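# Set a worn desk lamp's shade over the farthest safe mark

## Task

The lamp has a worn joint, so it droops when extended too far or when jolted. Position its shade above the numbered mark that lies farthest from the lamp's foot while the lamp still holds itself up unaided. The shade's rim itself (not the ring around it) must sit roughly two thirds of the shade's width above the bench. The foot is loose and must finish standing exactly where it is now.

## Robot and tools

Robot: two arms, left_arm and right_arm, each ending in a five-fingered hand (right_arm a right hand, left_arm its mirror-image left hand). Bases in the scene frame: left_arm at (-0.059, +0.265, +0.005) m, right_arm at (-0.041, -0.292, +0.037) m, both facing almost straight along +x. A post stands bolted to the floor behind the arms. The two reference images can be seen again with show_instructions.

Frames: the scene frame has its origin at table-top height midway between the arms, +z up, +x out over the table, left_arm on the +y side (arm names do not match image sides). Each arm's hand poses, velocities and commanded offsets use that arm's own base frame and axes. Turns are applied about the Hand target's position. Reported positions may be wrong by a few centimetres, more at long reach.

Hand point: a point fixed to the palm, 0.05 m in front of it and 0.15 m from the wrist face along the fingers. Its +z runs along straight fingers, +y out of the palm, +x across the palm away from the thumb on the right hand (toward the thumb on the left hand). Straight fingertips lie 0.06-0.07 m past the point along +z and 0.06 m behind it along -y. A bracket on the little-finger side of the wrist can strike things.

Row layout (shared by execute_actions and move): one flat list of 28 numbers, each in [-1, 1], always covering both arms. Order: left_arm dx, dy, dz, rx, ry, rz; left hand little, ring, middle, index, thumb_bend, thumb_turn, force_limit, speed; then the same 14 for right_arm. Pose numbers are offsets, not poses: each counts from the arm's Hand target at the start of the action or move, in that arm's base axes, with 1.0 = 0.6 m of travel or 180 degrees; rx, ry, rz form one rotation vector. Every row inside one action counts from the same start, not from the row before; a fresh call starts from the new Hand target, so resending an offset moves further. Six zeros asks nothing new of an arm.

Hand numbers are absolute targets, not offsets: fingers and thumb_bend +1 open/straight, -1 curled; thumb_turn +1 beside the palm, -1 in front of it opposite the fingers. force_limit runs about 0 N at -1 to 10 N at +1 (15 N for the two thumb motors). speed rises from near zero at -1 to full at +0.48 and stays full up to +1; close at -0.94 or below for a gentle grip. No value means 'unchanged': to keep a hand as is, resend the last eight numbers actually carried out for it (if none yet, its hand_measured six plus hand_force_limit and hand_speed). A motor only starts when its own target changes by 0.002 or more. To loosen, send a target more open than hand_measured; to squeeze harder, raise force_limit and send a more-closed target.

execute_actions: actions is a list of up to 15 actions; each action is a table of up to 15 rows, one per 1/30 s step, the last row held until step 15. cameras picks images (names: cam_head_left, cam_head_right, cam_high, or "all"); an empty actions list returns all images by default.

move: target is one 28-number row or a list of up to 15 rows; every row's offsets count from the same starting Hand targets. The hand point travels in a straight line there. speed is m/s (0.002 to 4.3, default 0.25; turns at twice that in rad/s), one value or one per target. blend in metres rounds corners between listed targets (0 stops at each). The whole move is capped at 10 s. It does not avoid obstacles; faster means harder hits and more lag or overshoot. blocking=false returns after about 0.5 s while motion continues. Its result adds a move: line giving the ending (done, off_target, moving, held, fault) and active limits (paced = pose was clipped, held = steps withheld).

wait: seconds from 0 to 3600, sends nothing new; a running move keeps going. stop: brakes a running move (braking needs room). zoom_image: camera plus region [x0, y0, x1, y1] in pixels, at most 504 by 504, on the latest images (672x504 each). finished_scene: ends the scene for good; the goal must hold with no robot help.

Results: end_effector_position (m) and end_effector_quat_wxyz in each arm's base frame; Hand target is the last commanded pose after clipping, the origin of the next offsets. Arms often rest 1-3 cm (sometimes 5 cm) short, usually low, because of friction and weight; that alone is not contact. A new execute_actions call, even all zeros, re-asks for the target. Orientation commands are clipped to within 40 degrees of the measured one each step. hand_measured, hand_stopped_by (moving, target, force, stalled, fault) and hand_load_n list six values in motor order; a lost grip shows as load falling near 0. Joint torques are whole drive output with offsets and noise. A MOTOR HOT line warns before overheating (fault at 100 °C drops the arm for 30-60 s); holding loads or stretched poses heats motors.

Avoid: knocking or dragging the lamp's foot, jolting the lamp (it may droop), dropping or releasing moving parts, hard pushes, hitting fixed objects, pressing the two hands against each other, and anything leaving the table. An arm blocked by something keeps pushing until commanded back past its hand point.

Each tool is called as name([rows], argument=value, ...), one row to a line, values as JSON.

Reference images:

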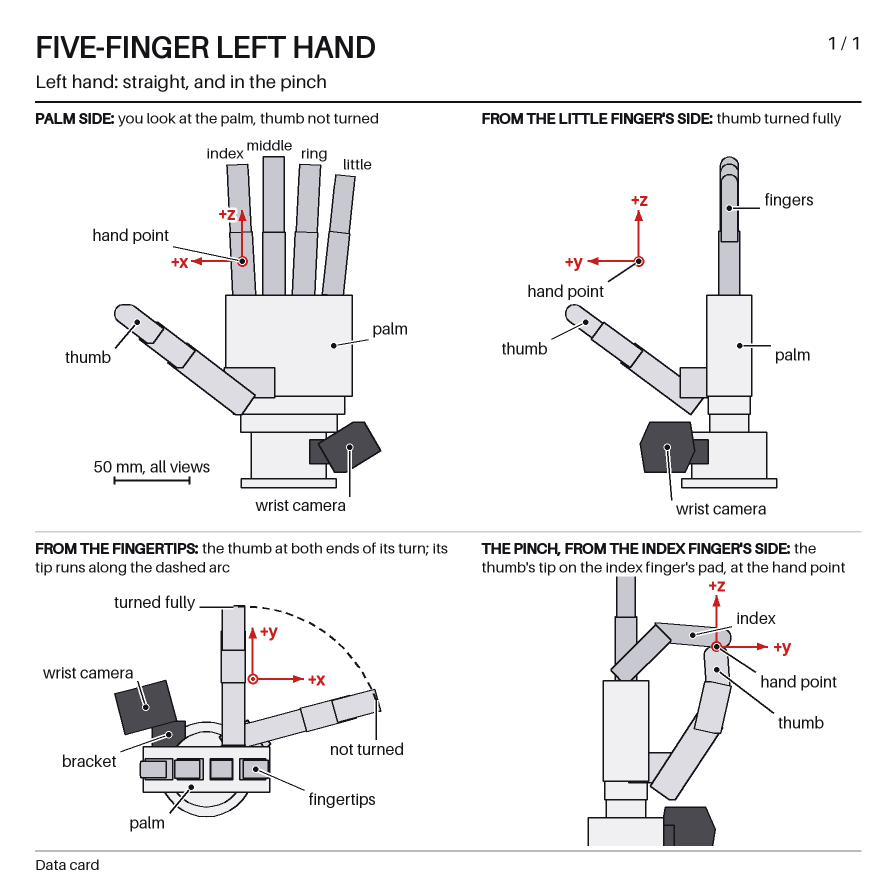

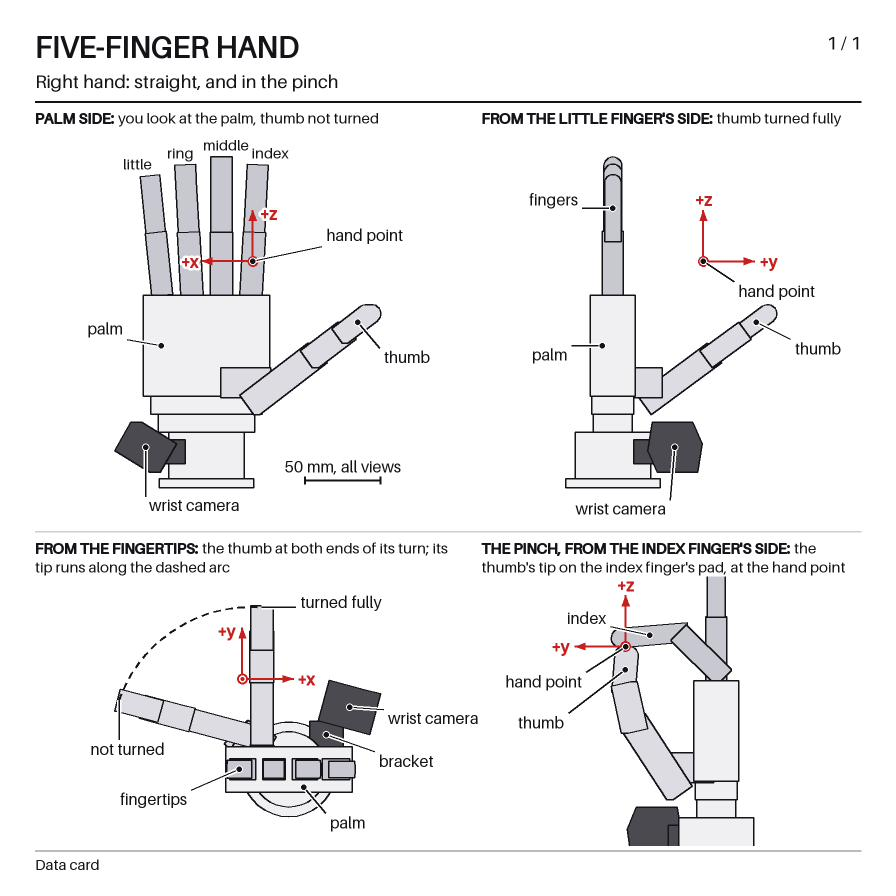

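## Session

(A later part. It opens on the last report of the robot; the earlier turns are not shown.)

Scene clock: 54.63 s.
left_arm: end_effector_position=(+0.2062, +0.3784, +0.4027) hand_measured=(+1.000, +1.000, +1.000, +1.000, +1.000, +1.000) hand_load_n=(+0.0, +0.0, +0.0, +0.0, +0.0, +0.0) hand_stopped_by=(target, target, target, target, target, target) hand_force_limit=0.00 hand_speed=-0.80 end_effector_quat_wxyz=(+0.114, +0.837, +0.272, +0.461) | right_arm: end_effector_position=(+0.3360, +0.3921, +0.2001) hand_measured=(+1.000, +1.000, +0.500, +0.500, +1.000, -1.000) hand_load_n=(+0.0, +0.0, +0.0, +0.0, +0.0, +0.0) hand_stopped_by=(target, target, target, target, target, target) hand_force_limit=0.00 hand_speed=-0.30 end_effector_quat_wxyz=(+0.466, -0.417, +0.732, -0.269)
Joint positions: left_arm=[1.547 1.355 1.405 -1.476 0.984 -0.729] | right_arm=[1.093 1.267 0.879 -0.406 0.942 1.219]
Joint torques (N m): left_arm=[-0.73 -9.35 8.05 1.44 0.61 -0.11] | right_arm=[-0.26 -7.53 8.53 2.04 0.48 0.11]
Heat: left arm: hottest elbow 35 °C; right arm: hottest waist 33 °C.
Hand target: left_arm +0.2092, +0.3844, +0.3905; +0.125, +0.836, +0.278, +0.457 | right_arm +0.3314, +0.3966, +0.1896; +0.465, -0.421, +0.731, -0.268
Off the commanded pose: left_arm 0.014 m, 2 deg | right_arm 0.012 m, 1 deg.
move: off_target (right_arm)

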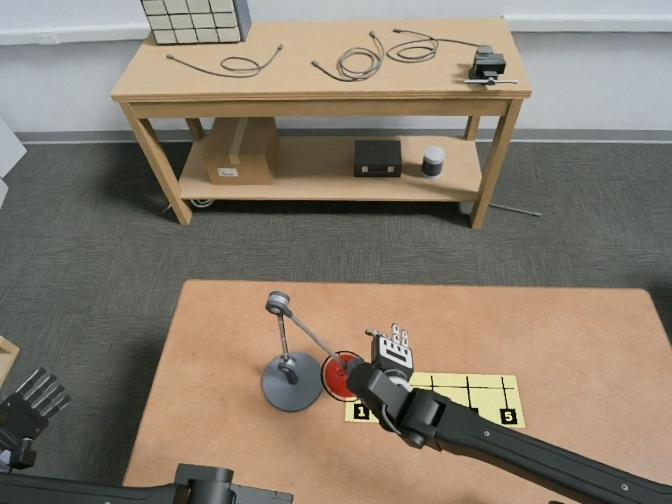

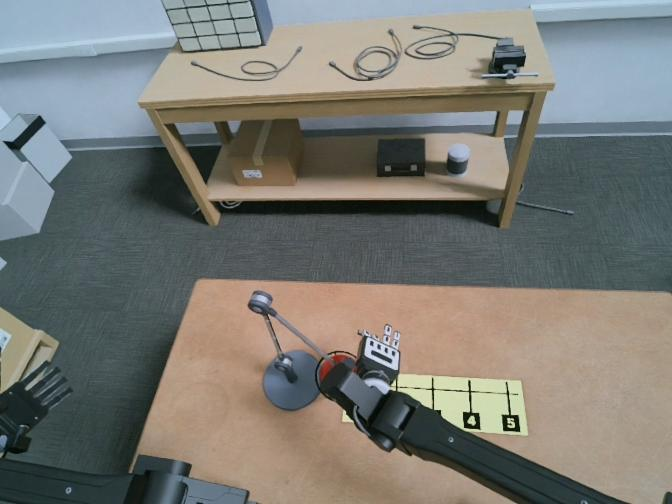

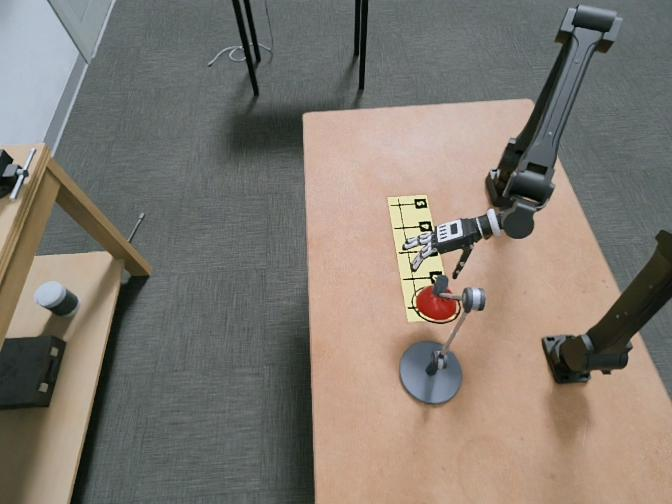

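move(target=[0,0,0,0,0,0, 1,1,1,1,1,1,0,-0.8, -0.034,0.039,-0.056,0,0,0, 1,1,0.5,0.5,1,-1,0,-0.3], speed=0.06, cameras=["all"])

zoom_image(camera="cam_high", region=[390, 210, 500, 340])

zoom_image(camera="cam_head_left", region=[320, 290, 480, 430])

Scene clock: 56.80 s.
left_arm: end_effector_position=(+0.2062, +0.3784, +0.4027) hand_measured=(+1.000, +1.000, +1.000, +1.000, +1.000, +1.000) hand_load_n=(+0.0, +0.0, +0.0, +0.0, +0.0, +0.0) hand_stopped_by=(target, target, target, target, target, target) hand_force_limit=0.00 hand_speed=-0.80 end_effector_quat_wxyz=(+0.114, +0.837, +0.272, +0.461) | right_arm: end_effector_position=(+0.3163, +0.4168, +0.1683) hand_measured=(+1.000, +1.000, +0.500, +0.500, +1.000, -1.000) hand_load_n=(+0.0, +0.0, +0.0, +0.0, +0.0, +0.0) hand_stopped_by=(target, target, target, target, target, target) hand_force_limit=0.00 hand_speed=-0.30 end_effector_quat_wxyz=(+0.467, -0.416, +0.733, -0.268)
Joint positions: left_arm=[1.547 1.355 1.405 -1.476 0.984 -0.729] | right_arm=[1.166 1.351 0.872 -0.392 0.99 1.315]
Joint torques (N m): left_arm=[-0.79 -9.17 8.17 1.35 0.62 -0.16] | right_arm=[1.2 -7.71 7.86 1.66 0.58 0.09]
Heat: left arm: hottest elbow 35 °C; right arm: hottest waist 33 °C.
Hand target: left_arm +0.2092, +0.3844, +0.3905; +0.125, +0.836, +0.278, +0.457 | right_arm +0.3110, +0.4200, +0.1560; +0.465, -0.421, +0.731, -0.268
Off the commanded pose: left_arm 0.014 m, 2 deg | right_arm 0.014 m, 1 deg.
move: off_target (right_arm)

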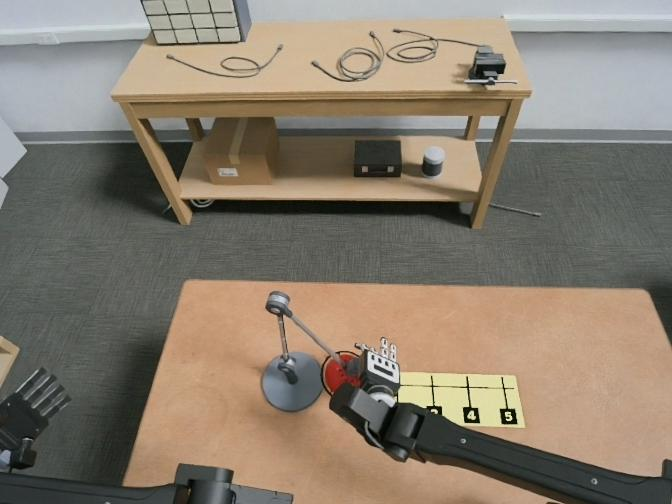

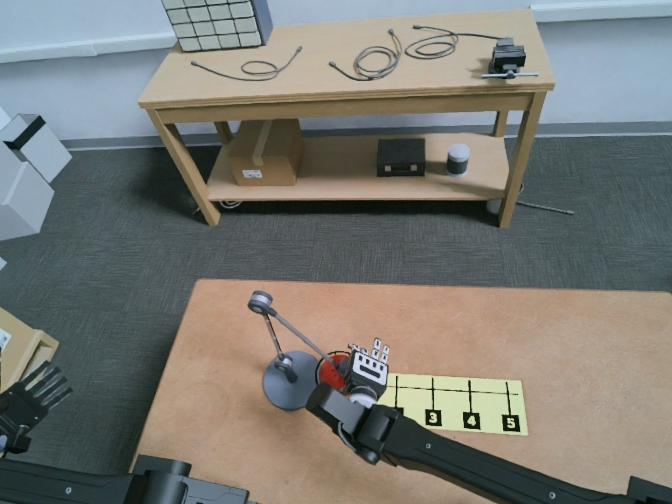

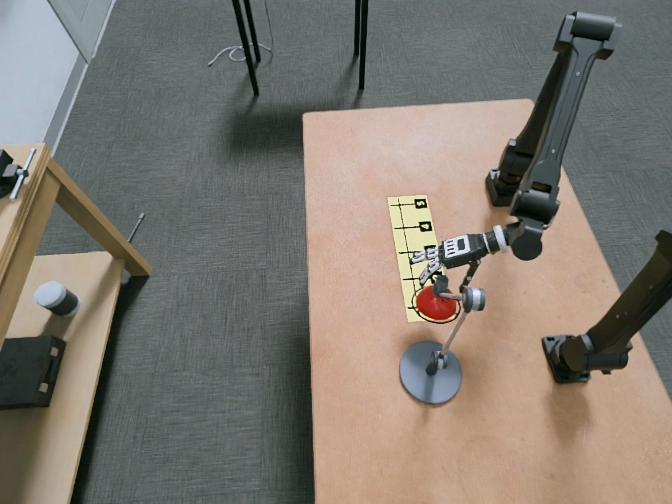

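Scaled by 3.877 from the camera's image (finer frame: 960x720).

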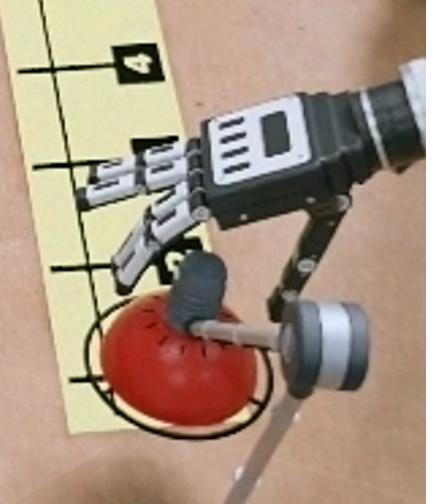

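Scaled by 3.150 from the camera's image (finer frame: 960x720).

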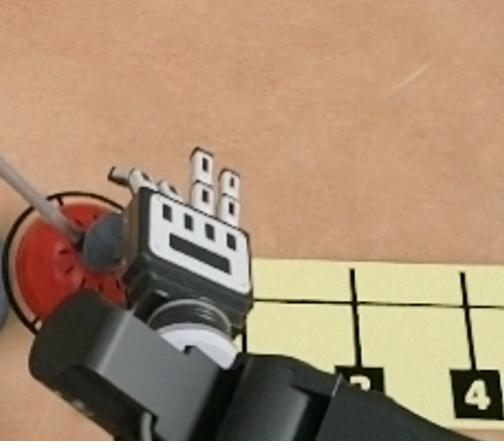

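move(target=[0,0,0,0,0,0, 1,1,1,1,1,1,0,-0.8, 0,0,0,0,0,0, 1,1,0.3,0.3,0.35,-1,-0.5,-0.7], speed=0.06, cameras=["all"])

zoom_image(camera="cam_high", region=[390, 210, 500, 340])

Scene clock: 59.37 s.
left_arm: end_effector_position=(+0.2062, +0.3784, +0.4027) hand_measured=(+1.000, +1.000, +1.000, +1.000, +1.000, +1.000) hand_load_n=(+0.0, +0.0, +0.0, +0.0, +0.0, +0.0) hand_stopped_by=(target, target, target, target, target, target) hand_force_limit=0.00 hand_speed=-0.80 end_effector_quat_wxyz=(+0.114, +0.837, +0.272, +0.461) | right_arm: end_effector_position=(+0.3163, +0.4167, +0.1683) hand_measured=(+1.000, +1.000, +0.300, +0.300, +0.350, -1.000) hand_load_n=(-0.5, +0.0, -0.5, +0.0, +0.0, -0.5) hand_stopped_by=(target, target, target, target, target, target) hand_force_limit=-0.50 hand_speed=-0.70 end_effector_quat_wxyz=(+0.468, -0.415, +0.733, -0.268)
Joint positions: left_arm=[1.547 1.355 1.405 -1.476 0.984 -0.729] | right_arm=[1.166 1.351 0.872 -0.392 0.991 1.316]
Joint torques (N m): left_arm=[-1.08 -9.41 7.92 1.36 0.65 -0.12] | right_arm=[0.38 -7.59 7.94 1.58 0.58 0.12]
Heat: left arm: hottest elbow 35 °C; right arm: hottest waist 33 °C.
Hand target: left_arm +0.2092, +0.3844, +0.3905; +0.125, +0.836, +0.278, +0.457 | right_arm +0.3111, +0.4200, +0.1560; +0.465, -0.421, +0.731, -0.268
Off the commanded pose: left_arm 0.014 m, 2 deg | right_arm 0.014 m, 1 deg.
move: done

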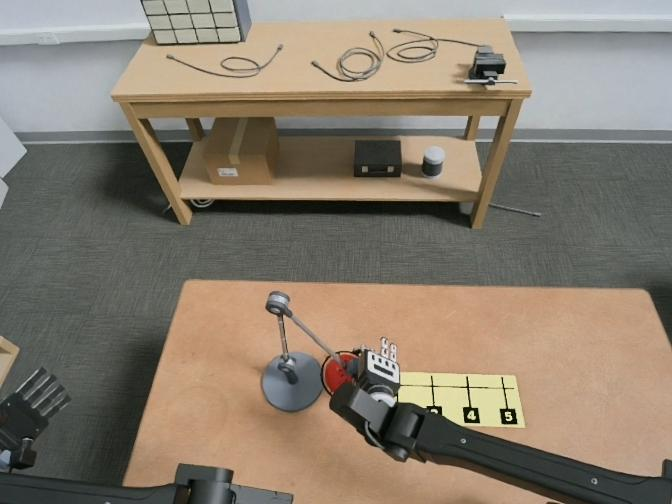

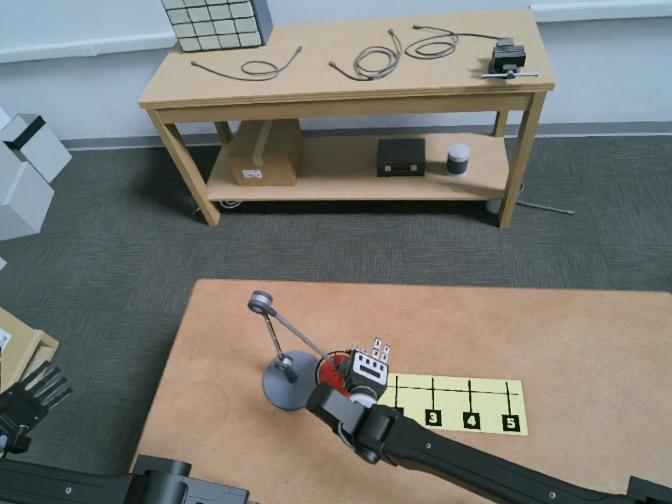

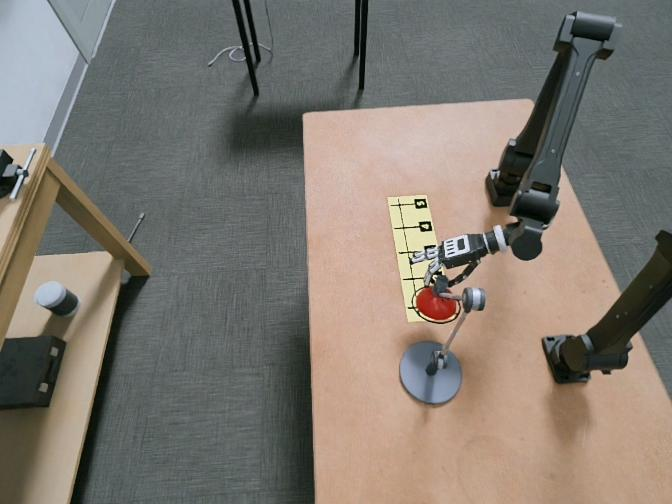

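Scaled by 3.877 from the camera's image (finer frame: 960x720).

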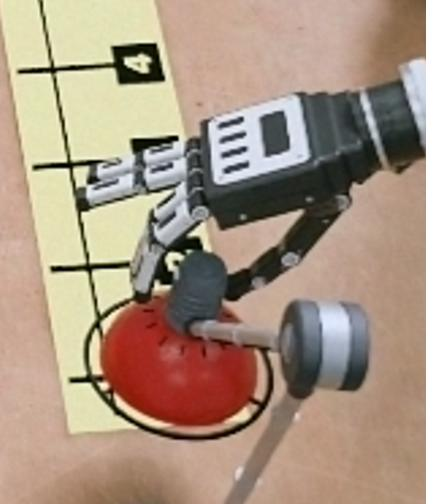

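move(target=[0,0,0,0,0,0, 1,1,1,1,1,1,0,-0.8, -0.012,0,0,0,0,0, 1,1,0.18,0.18,0.35,-1,-0.7,-0.8], speed=0.06, cameras=["cam_high"])

zoom_image(camera="cam_high", region=[390, 210, 500, 340])

Scene clock: 60.53 s.
left_arm: end_effector_position=(+0.2062, +0.3784, +0.4027) hand_measured=(+1.000, +1.000, +1.000, +1.000, +1.000, +1.000) hand_load_n=(+0.0, +0.0, +0.0, +0.0, +0.0, +0.0) hand_stopped_by=(target, target, target, target, target, target) hand_force_limit=0.00 hand_speed=-0.80 end_effector_quat_wxyz=(+0.114, +0.837, +0.272, +0.461) | right_arm: end_effector_position=(+0.3111, +0.4214, +0.1705) hand_measured=(+1.000, +1.000, +0.180, +0.180, +0.350, -1.000) hand_load_n=(+0.0, +0.0, +0.0, +0.0, +0.0, +0.0) hand_stopped_by=(target, target, target, target, target, target) hand_force_limit=-0.70 hand_speed=-0.80 end_effector_quat_wxyz=(+0.474, -0.411, +0.733, -0.263)
Joint positions: left_arm=[1.547 1.355 1.405 -1.476 0.984 -0.729] | right_arm=[1.183 1.351 0.872 -0.392 1.001 1.339]
Joint torques (N m): left_arm=[-0.97 -9.58 8.03 1.2 0.61 -0.1] | right_arm=[0.62 -8.64 7.62 0.98 0.63 0.11]
Heat: left arm: hottest elbow 35 °C; right arm: hottest waist 33 °C.
Hand target: left_arm +0.2092, +0.3844, +0.3905; +0.125, +0.836, +0.278, +0.457 | right_arm +0.3038, +0.4200, +0.1560; +0.465, -0.421, +0.731, -0.268
Off the commanded pose: left_arm 0.014 m, 2 deg | right_arm 0.016 m, 2 deg.
move: off_target (right_arm)

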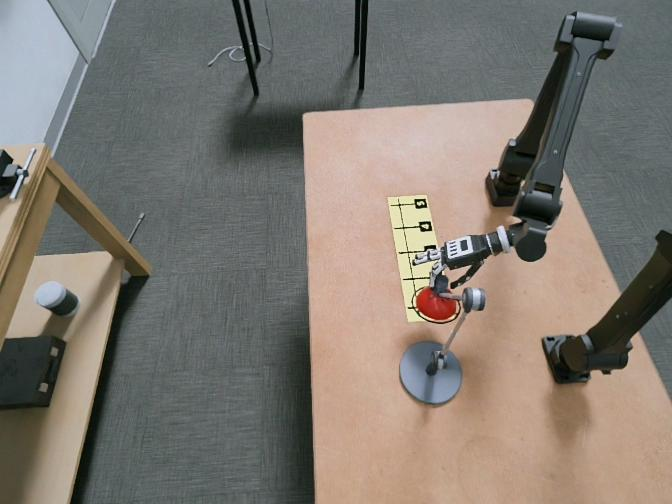

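Scaled by 3.877 from the camera's image (finer frame: 960x720).

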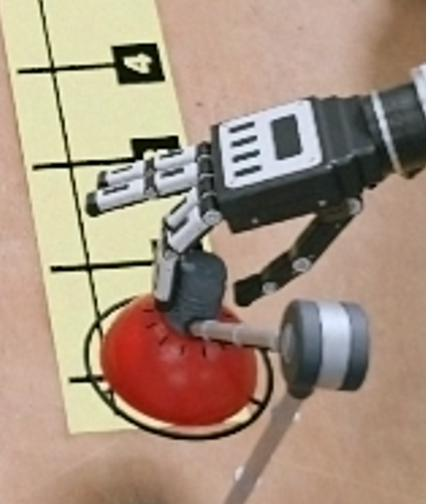

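move(target=[0,0,0,0,0,0, 1,1,1,1,1,1,0,-0.8, 0,0,0,0,0,0, 1,1,0.179,0.179,-0.1,-1,-0.75,-0.9], speed=0.06, cameras=["cam_high"])

zoom_image(camera="cam_high", region=[390, 210, 500, 340])

Scene clock: 62.47 s.
left_arm: end_effector_position=(+0.2062, +0.3784, +0.4027) hand_measured=(+1.000, +1.000, +1.000, +1.000, +1.000, +1.000) hand_load_n=(+0.0, +0.0, +0.0, +0.0, +0.0, +0.0) hand_stopped_by=(target, target, target, target, target, target) hand_force_limit=0.00 hand_speed=-0.80 end_effector_quat_wxyz=(+0.114, +0.837, +0.272, +0.461) | right_arm: end_effector_position=(+0.3110, +0.4215, +0.1706) hand_measured=(+1.000, +1.000, +0.180, +0.180, +0.150, -1.000) hand_load_n=(+0.0, +0.0, +1.0, +0.5, +2.0, +0.0) hand_stopped_by=(target, target, target, target, force, target) hand_force_limit=-0.75 hand_speed=-0.90 end_effector_quat_wxyz=(+0.474, -0.410, +0.733, -0.263)
Joint positions: left_arm=[1.547 1.355 1.405 -1.476 0.984 -0.729] | right_arm=[1.183 1.351 0.872 -0.392 1.001 1.339]
Joint torques (N m): left_arm=[-1.73 -9.76 7.98 1.4 0.62 -0.11] | right_arm=[0.85 -8 7.61 0.72 0.57 0.15]
Heat: left arm: hottest elbow 35 °C; right arm: hottest waist 33 °C.
Hand target: left_arm +0.2092, +0.3844, +0.3905; +0.125, +0.836, +0.278, +0.457 | right_arm +0.3039, +0.4200, +0.1560; +0.465, -0.421, +0.731, -0.268
Off the commanded pose: left_arm 0.014 m, 2 deg | right_arm 0.016 m, 2 deg.
move: done

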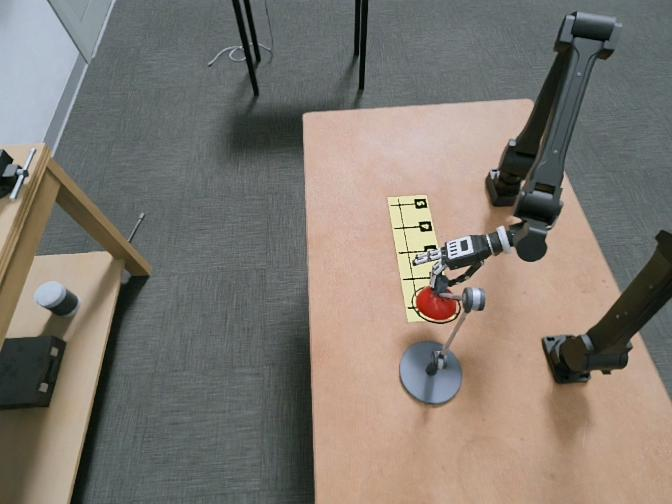

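Scaled by 3.877 from the camera's image (finer frame: 960x720).

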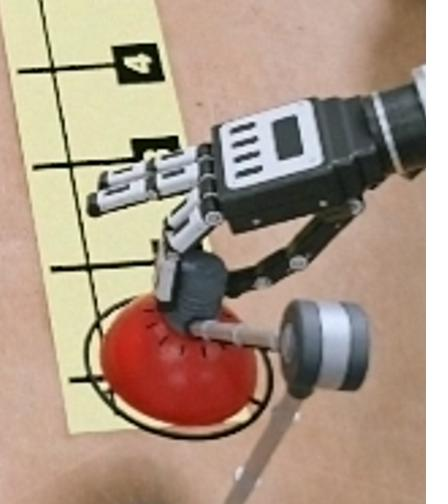

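move(target=[0,0,0,0,0,0, 1,1,1,1,1,1,0,-0.8, 0,0,0,0,0,0, 1,1,0.0,0.0,-0.2,-1,-0.2,-0.9], speed=0.06, cameras=["all"])

zoom_image(camera="cam_high", region=[390, 210, 500, 340])

Scene clock: 63.30 s.
left_arm: end_effector_position=(+0.2062, +0.3784, +0.4027) hand_measured=(+1.000, +1.000, +1.000, +1.000, +1.000, +1.000) hand_load_n=(-0.5, +0.0, +0.0, +0.0, +0.0, +0.0) hand_stopped_by=(target, target, target, target, target, target) hand_force_limit=0.00 hand_speed=-0.80 end_effector_quat_wxyz=(+0.114, +0.837, +0.272, +0.461) | right_arm: end_effector_position=(+0.3109, +0.4215, +0.1705) hand_measured=(+1.000, +1.000, +0.164, +0.164, +0.146, -1.000) hand_load_n=(+0.0, +0.0, +5.0, +5.5, +6.5, +0.0) hand_stopped_by=(target, target, force, force, force, target) hand_force_limit=-0.20 hand_speed=-0.90 end_effector_quat_wxyz=(+0.474, -0.410, +0.733, -0.263)
Joint positions: left_arm=[1.547 1.355 1.405 -1.476 0.984 -0.729] | right_arm=[1.183 1.351 0.872 -0.392 1.001 1.339]
Joint torques (N m): left_arm=[-1.49 -9.88 7.77 1.22 0.58 -0.13] | right_arm=[0.85 -7.88 7.72 0.84 0.56 0.1]
Heat: left arm: hottest elbow 35 °C; right arm: hottest waist 33 °C.
Hand target: left_arm +0.2092, +0.3844, +0.3905; +0.125, +0.836, +0.278, +0.457 | right_arm +0.3039, +0.4200, +0.1560; +0.465, -0.421, +0.731, -0.268
Off the commanded pose: left_arm 0.014 m, 2 deg | right_arm 0.016 m, 2 deg.
move: done

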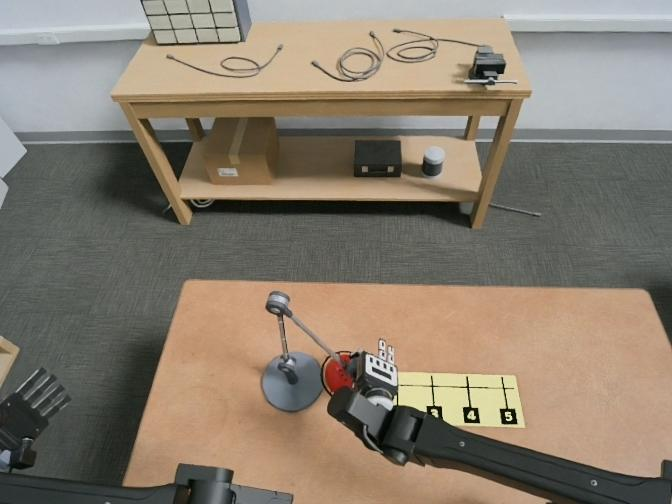

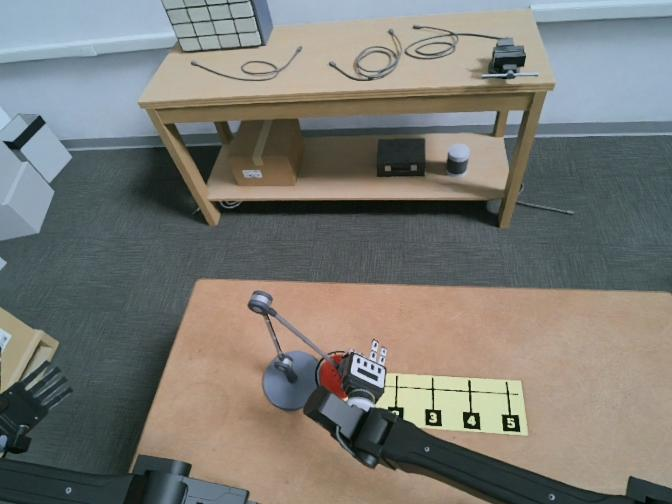

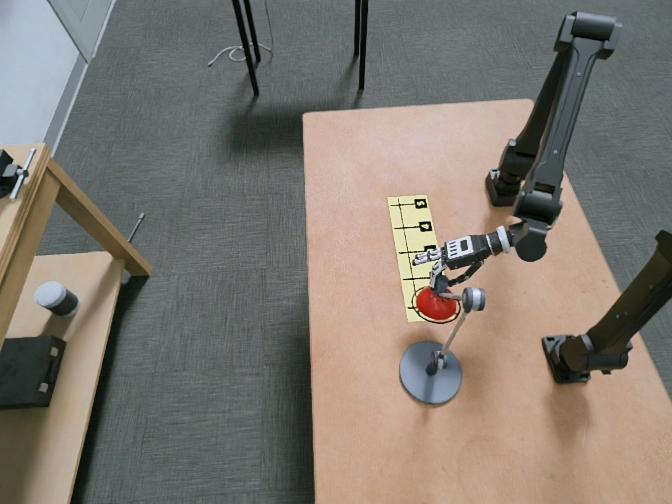

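Scaled by 3.877 from the camera's image (finer frame: 960x720).

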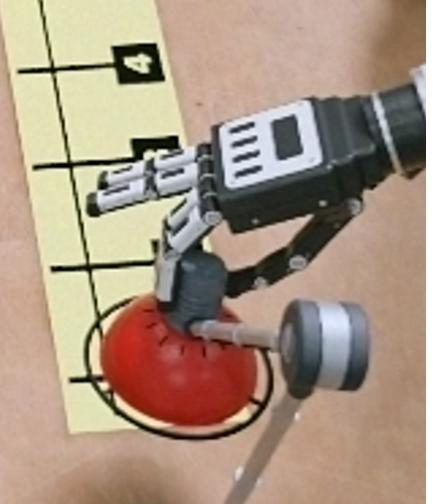

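move(target=[0,0,0,0,0,0, 1,1,1,1,1,1,0,-0.8, 0.002,-0.1,0,0,0,0, 1,1,0.0,0.0,-0.2,-1,-0.2,-0.9], speed=0.04, cameras=["all"])

zoom_image(camera="cam_high", region=[380, 210, 500, 410])

zoom_image(camera="cam_head_left", region=[240, 280, 440, 440])

Scene clock: 74.17 s.
left_arm: end_effector_position=(+0.2062, +0.3784, +0.4027) hand_measured=(+1.000, +1.000, +1.000, +1.000, +1.000, +1.000) hand_load_n=(+0.0, +0.0, +0.0, +0.0, +0.0, +0.0) hand_stopped_by=(target, target, target, target, target, target) hand_force_limit=0.00 hand_speed=-0.80 end_effector_quat_wxyz=(+0.114, +0.837, +0.272, +0.461) | right_arm: end_effector_position=(+0.3013, +0.3661, +0.1572) hand_measured=(+1.000, +1.000, +0.164, +0.164, +0.144, -1.000) hand_load_n=(+0.0, +0.0, +0.5, +0.0, +0.0, +0.0) hand_stopped_by=(target, target, force, force, force, target) hand_force_limit=-0.20 hand_speed=-0.90 end_effector_quat_wxyz=(+0.465, -0.425, +0.729, -0.267)
Joint positions: left_arm=[1.547 1.355 1.405 -1.476 0.984 -0.729] | right_arm=[1.142 1.214 0.721 -0.346 0.962 1.262]
Joint torques (N m): left_arm=[-0.73 -9.58 7.76 1.31 0.62 -0.11] | right_arm=[-1.96 -7.59 7.84 1.87 0.41 -0.03]
Heat: left arm: hottest elbow 35 °C; right arm: hottest waist 33 °C.
Hand target: left_arm +0.2092, +0.3844, +0.3905; +0.125, +0.836, +0.278, +0.457 | right_arm +0.3050, +0.3599, +0.1559; +0.465, -0.421, +0.731, -0.268
Off the commanded pose: left_arm 0.014 m, 2 deg | right_arm 0.007 m, 1 deg.
move: done

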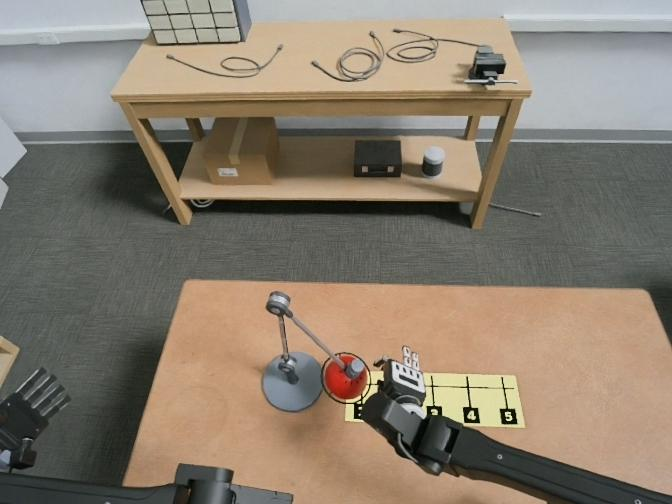

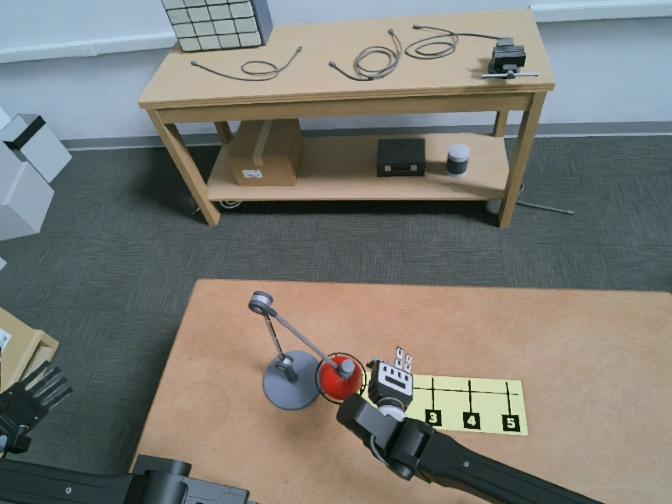

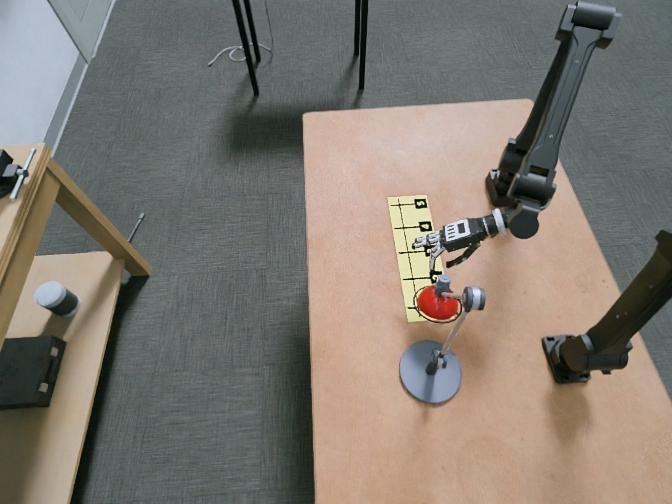

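Scaled by 2.520 from the camera's image (finer frame: 960x720).

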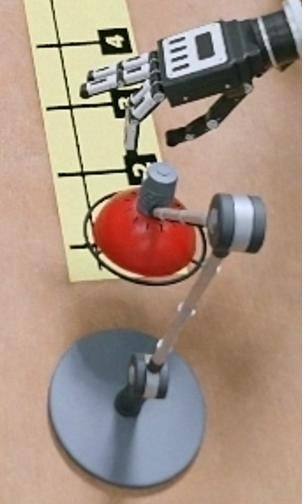

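Scaled by 2.520 from the camera's image (finer frame: 960x720).

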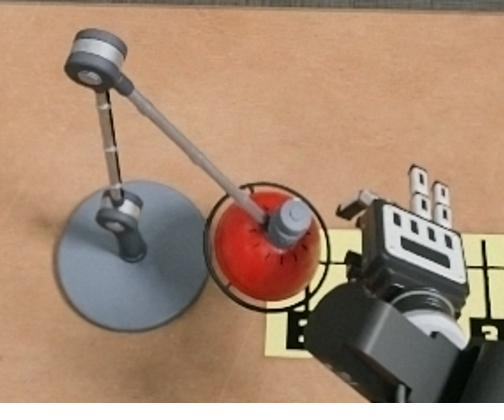

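move([
  [0,0,0,0,0,0, 1,1,1,1,1,1,0,-0.8, 0,-0.033,0.208,0.05,-0.04,-0.017, 1,1,1,1,1,-1,-0.2,-0.2],
  [0,0,0,0,0,0, 1,1,1,1,1,1,0,-0.8, 0.065,0.1295,0.202,0.1057,-0.0828,-0.0333, 1,1,1,1,1,-1,-0.2,-0.2],
], speed=0.12, blend=[0.02,0], cameras=["all"])

zoom_image(camera="cam_high", region=[380, 180, 520, 380])

zoom_image(camera="cam_head_left", region=[240, 280, 440, 440])

Scene clock: 84.87 s.
left_arm: end_effector_position=(+0.2062, +0.3784, +0.4027) hand_measured=(+1.000, +1.000, +1.000, +1.000, +1.000, +1.000) hand_load_n=(+0.0, +0.0, +0.0, +0.0, +0.0, +0.0) hand_stopped_by=(target, target, target, target, target, target) hand_force_limit=0.00 hand_speed=-0.80 end_effector_quat_wxyz=(+0.114, +0.837, +0.272, +0.461) | right_arm: end_effector_position=(+0.3436, +0.4195, +0.2571) hand_measured=(+1.000, +1.000, +1.000, +1.000, +1.000, -1.000) hand_load_n=(+0.0, +0.0, +0.0, +0.0, +0.5, +0.0) hand_stopped_by=(target, target, target, target, target, target) hand_force_limit=-0.20 hand_speed=-0.20 end_effector_quat_wxyz=(+0.591, -0.270, +0.723, -0.234)
Joint positions: left_arm=[1.547 1.355 1.405 -1.476 0.984 -0.729] | right_arm=[1.163 1.287 0.834 -0.025 1.14 1.277]
Joint torques (N m): left_arm=[-0.91 -10.29 7.84 1.43 0.55 -0.11] | right_arm=[0.09 -7.41 13.35 1.81 0.41 -0.02]
Heat: left arm: hottest elbow 35 °C; right arm: hottest waist 33 °C.
Hand target: left_arm +0.2092, +0.3844, +0.3905; +0.125, +0.836, +0.278, +0.457 | right_arm +0.3441, +0.4376, +0.2771; +0.604, -0.262, +0.720, -0.220
Off the commanded pose: left_arm 0.014 m, 2 deg | right_arm 0.027 m, 2 deg.
move: off_target (right_arm)

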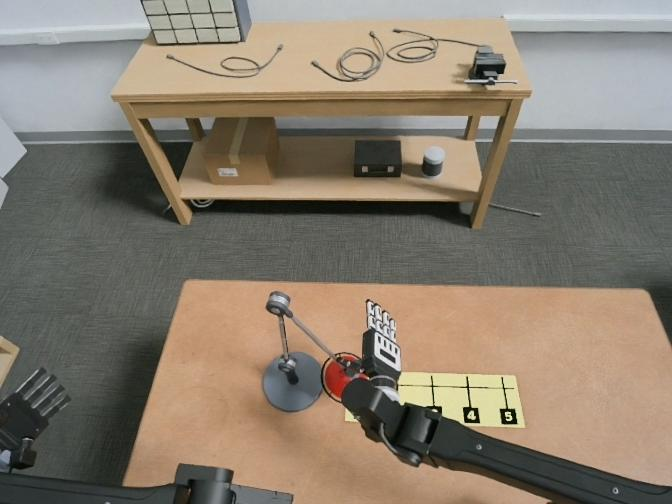

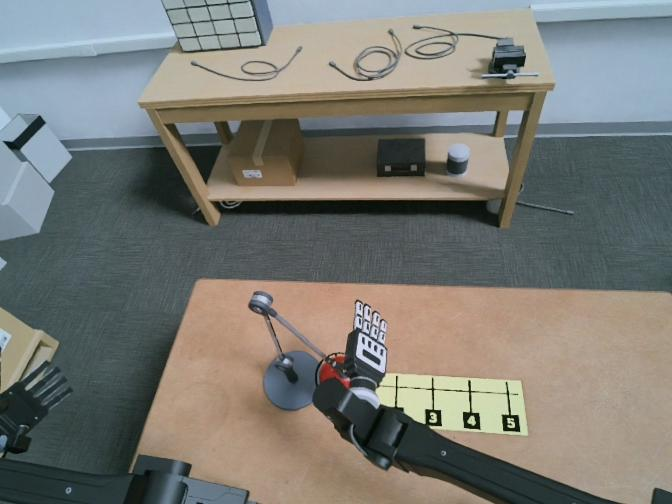

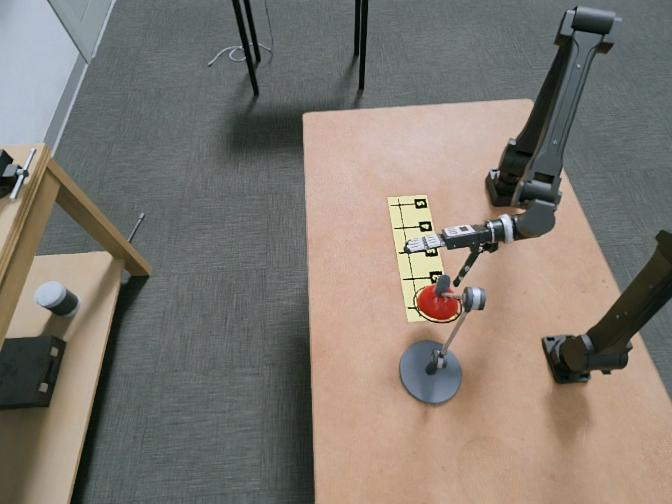

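Scaled by 2.520 from the camera's image (finer frame: 960x720).

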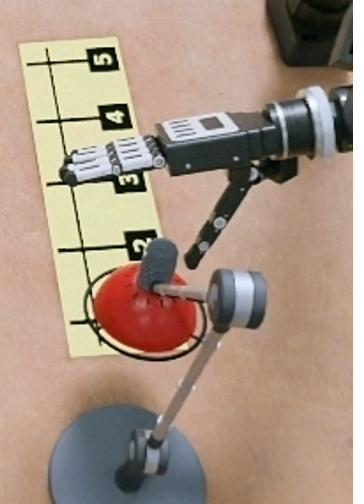

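Scaled by 2.520 from the camera's image (finer frame: 960x720).

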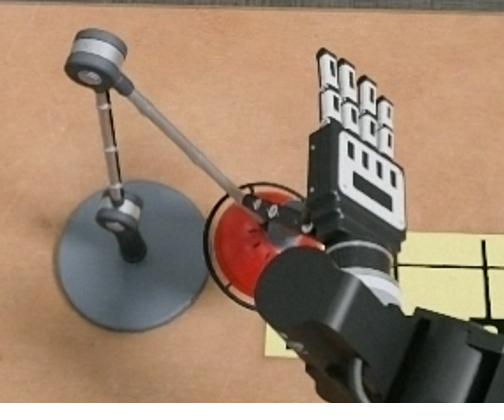

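move(target=[0,0,0,0,0,0, 1,1,1,1,1,1,0,-0.8, -0.017,0.117,-0.068,0,0,0, 1,1,1,1,1,-1,-0.2,-0.2], speed=0.06, cameras=["all"])

zoom_image(camera="cam_high", region=[390, 210, 510, 350])

zoom_image(camera="cam_head_left", region=[260, 280, 420, 420])

Scene clock: 87.30 s.
left_arm: end_effector_position=(+0.2062, +0.3784, +0.4027) hand_measured=(+1.000, +1.000, +1.000, +1.000, +1.000, +1.000) hand_load_n=(+0.0, +0.0, +0.0, +0.0, +0.0, +0.0) hand_stopped_by=(target, target, target, target, target, target) hand_force_limit=0.00 hand_speed=-0.80 end_effector_quat_wxyz=(+0.114, +0.837, +0.272, +0.461) | right_arm: end_effector_position=(+0.3346, +0.4878, +0.2225) hand_measured=(+1.000, +1.000, +1.000, +1.000, +1.000, -1.000) hand_load_n=(+0.0, +0.0, +0.0, +0.0, +0.0, +0.0) hand_stopped_by=(target, target, target, target, target, target) hand_force_limit=-0.20 hand_speed=-0.20 end_effector_quat_wxyz=(+0.593, -0.272, +0.720, -0.236)
Joint positions: left_arm=[1.547 1.355 1.405 -1.476 0.984 -0.729] | right_arm=[1.242 1.494 0.949 -0.008 1.209 1.353]
Joint torques (N m): left_arm=[-1.08 -9.64 8.09 1.22 0.63 -0.12] | right_arm=[-0.26 -10.23 12.6 1.85 0.45 0.06]
Heat: left arm: hottest elbow 35 °C; right arm: hottest waist 33 °C.
Hand target: left_arm +0.2092, +0.3844, +0.3905; +0.125, +0.836, +0.278, +0.457 | right_arm +0.3339, +0.5078, +0.2365; +0.604, -0.262, +0.720, -0.220
Off the commanded pose: left_arm 0.014 m, 2 deg | right_arm 0.024 m, 3 deg.
move: off_target (right_arm)

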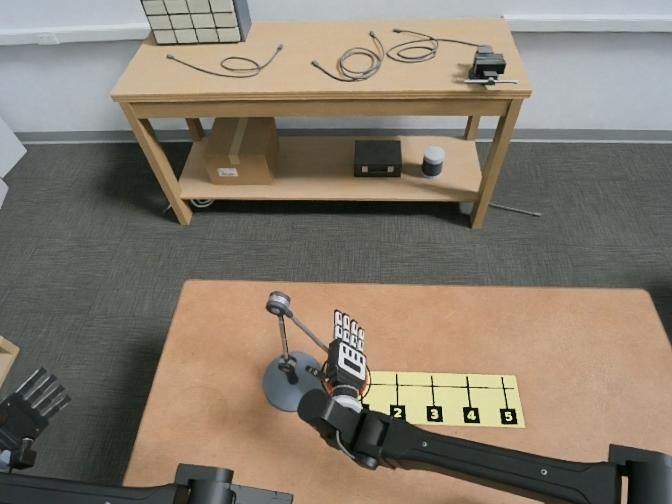

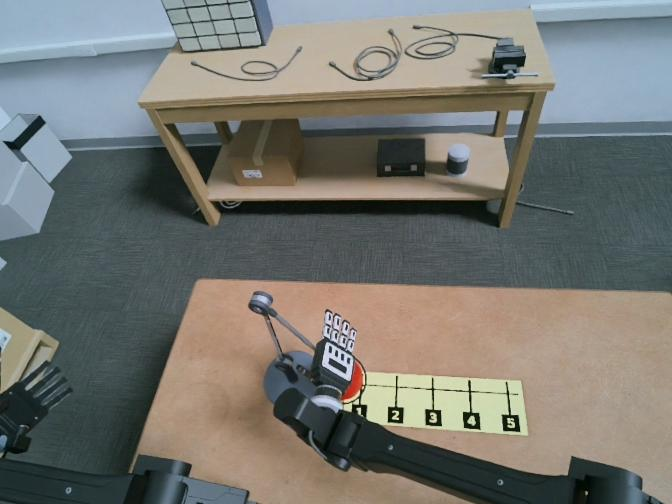

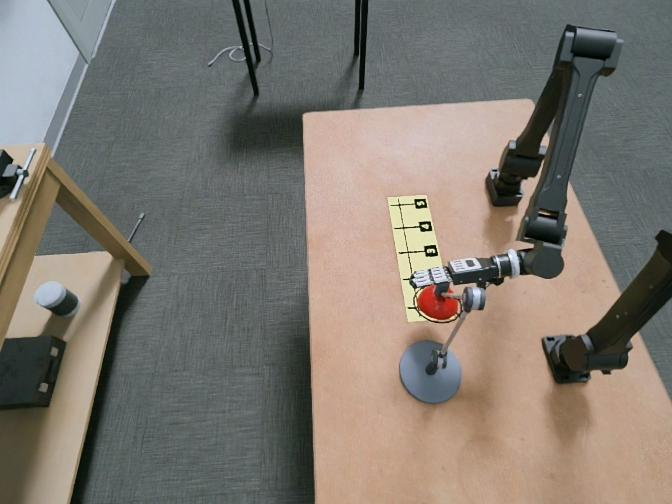

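Scaled by 3.600 from the camera's image (finer frame: 960x720).

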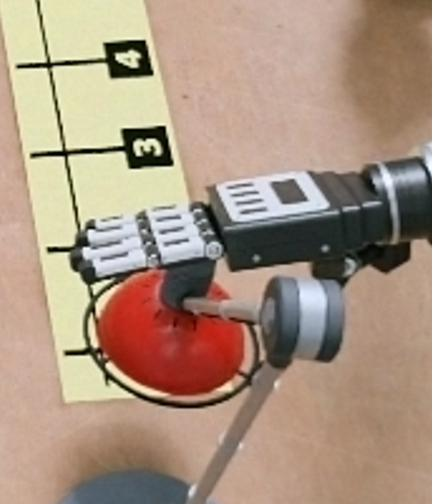

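Scaled by 3.150 from the camera's image (finer frame: 960x720).

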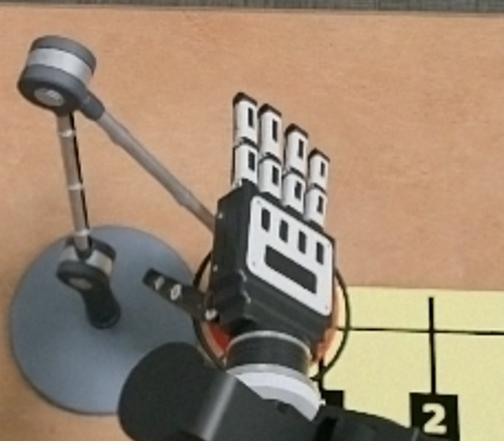

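move(target=[0,0,0,0,0,0, 1,1,1,1,1,1,0,-0.8, 0,0.025,0.015,0,0,0, 1,1,1,1,1,-1,-0.2,-0.2], speed=0.06, cameras=["cam_high"])

Scene clock: 89.50 s.
left_arm: end_effector_position=(+0.2062, +0.3784, +0.4027) hand_measured=(+1.000, +1.000, +1.000, +1.000, +1.000, +1.000) hand_load_n=(+0.0, +0.0, +0.0, +0.0, +0.0, +0.0) hand_stopped_by=(target, target, target, target, target, target) hand_force_limit=0.00 hand_speed=-0.80 end_effector_quat_wxyz=(+0.114, +0.837, +0.272, +0.461) | right_arm: end_effector_position=(+0.3364, +0.5061, +0.2405) hand_measured=(+1.000, +1.000, +1.000, +1.000, +1.000, -1.000) hand_load_n=(+0.0, +0.0, +0.0, +0.0, +0.0, +0.0) hand_stopped_by=(target, target, target, target, target, target) hand_force_limit=-0.20 hand_speed=-0.20 end_effector_quat_wxyz=(+0.601, -0.262, +0.720, -0.226)
Joint positions: left_arm=[1.547 1.355 1.405 -1.476 0.984 -0.729] | right_arm=[1.251 1.514 1.008 -0.022 1.217 1.364]
Joint torques (N m): left_arm=[-1.2 -9.7 8.13 1.17 0.62 -0.11] | right_arm=[0.67 -9.64 12.75 0.8 0.5 0.17]
Heat: left arm: hottest elbow 35 °C; right arm: hottest waist 33 °C.
Hand target: left_arm +0.2092, +0.3844, +0.3905; +0.125, +0.836, +0.278, +0.457 | right_arm +0.3339, +0.5228, +0.2453; +0.604, -0.262, +0.720, -0.220
Off the commanded pose: left_arm 0.014 m, 2 deg | right_arm 0.018 m, 1 deg.
move: off_target (right_arm)

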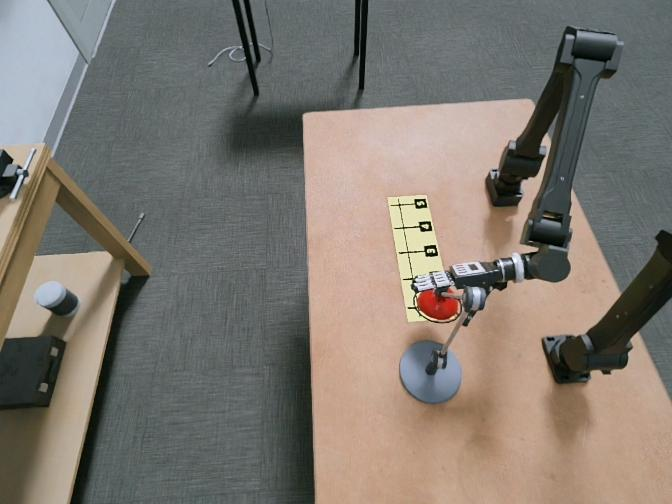

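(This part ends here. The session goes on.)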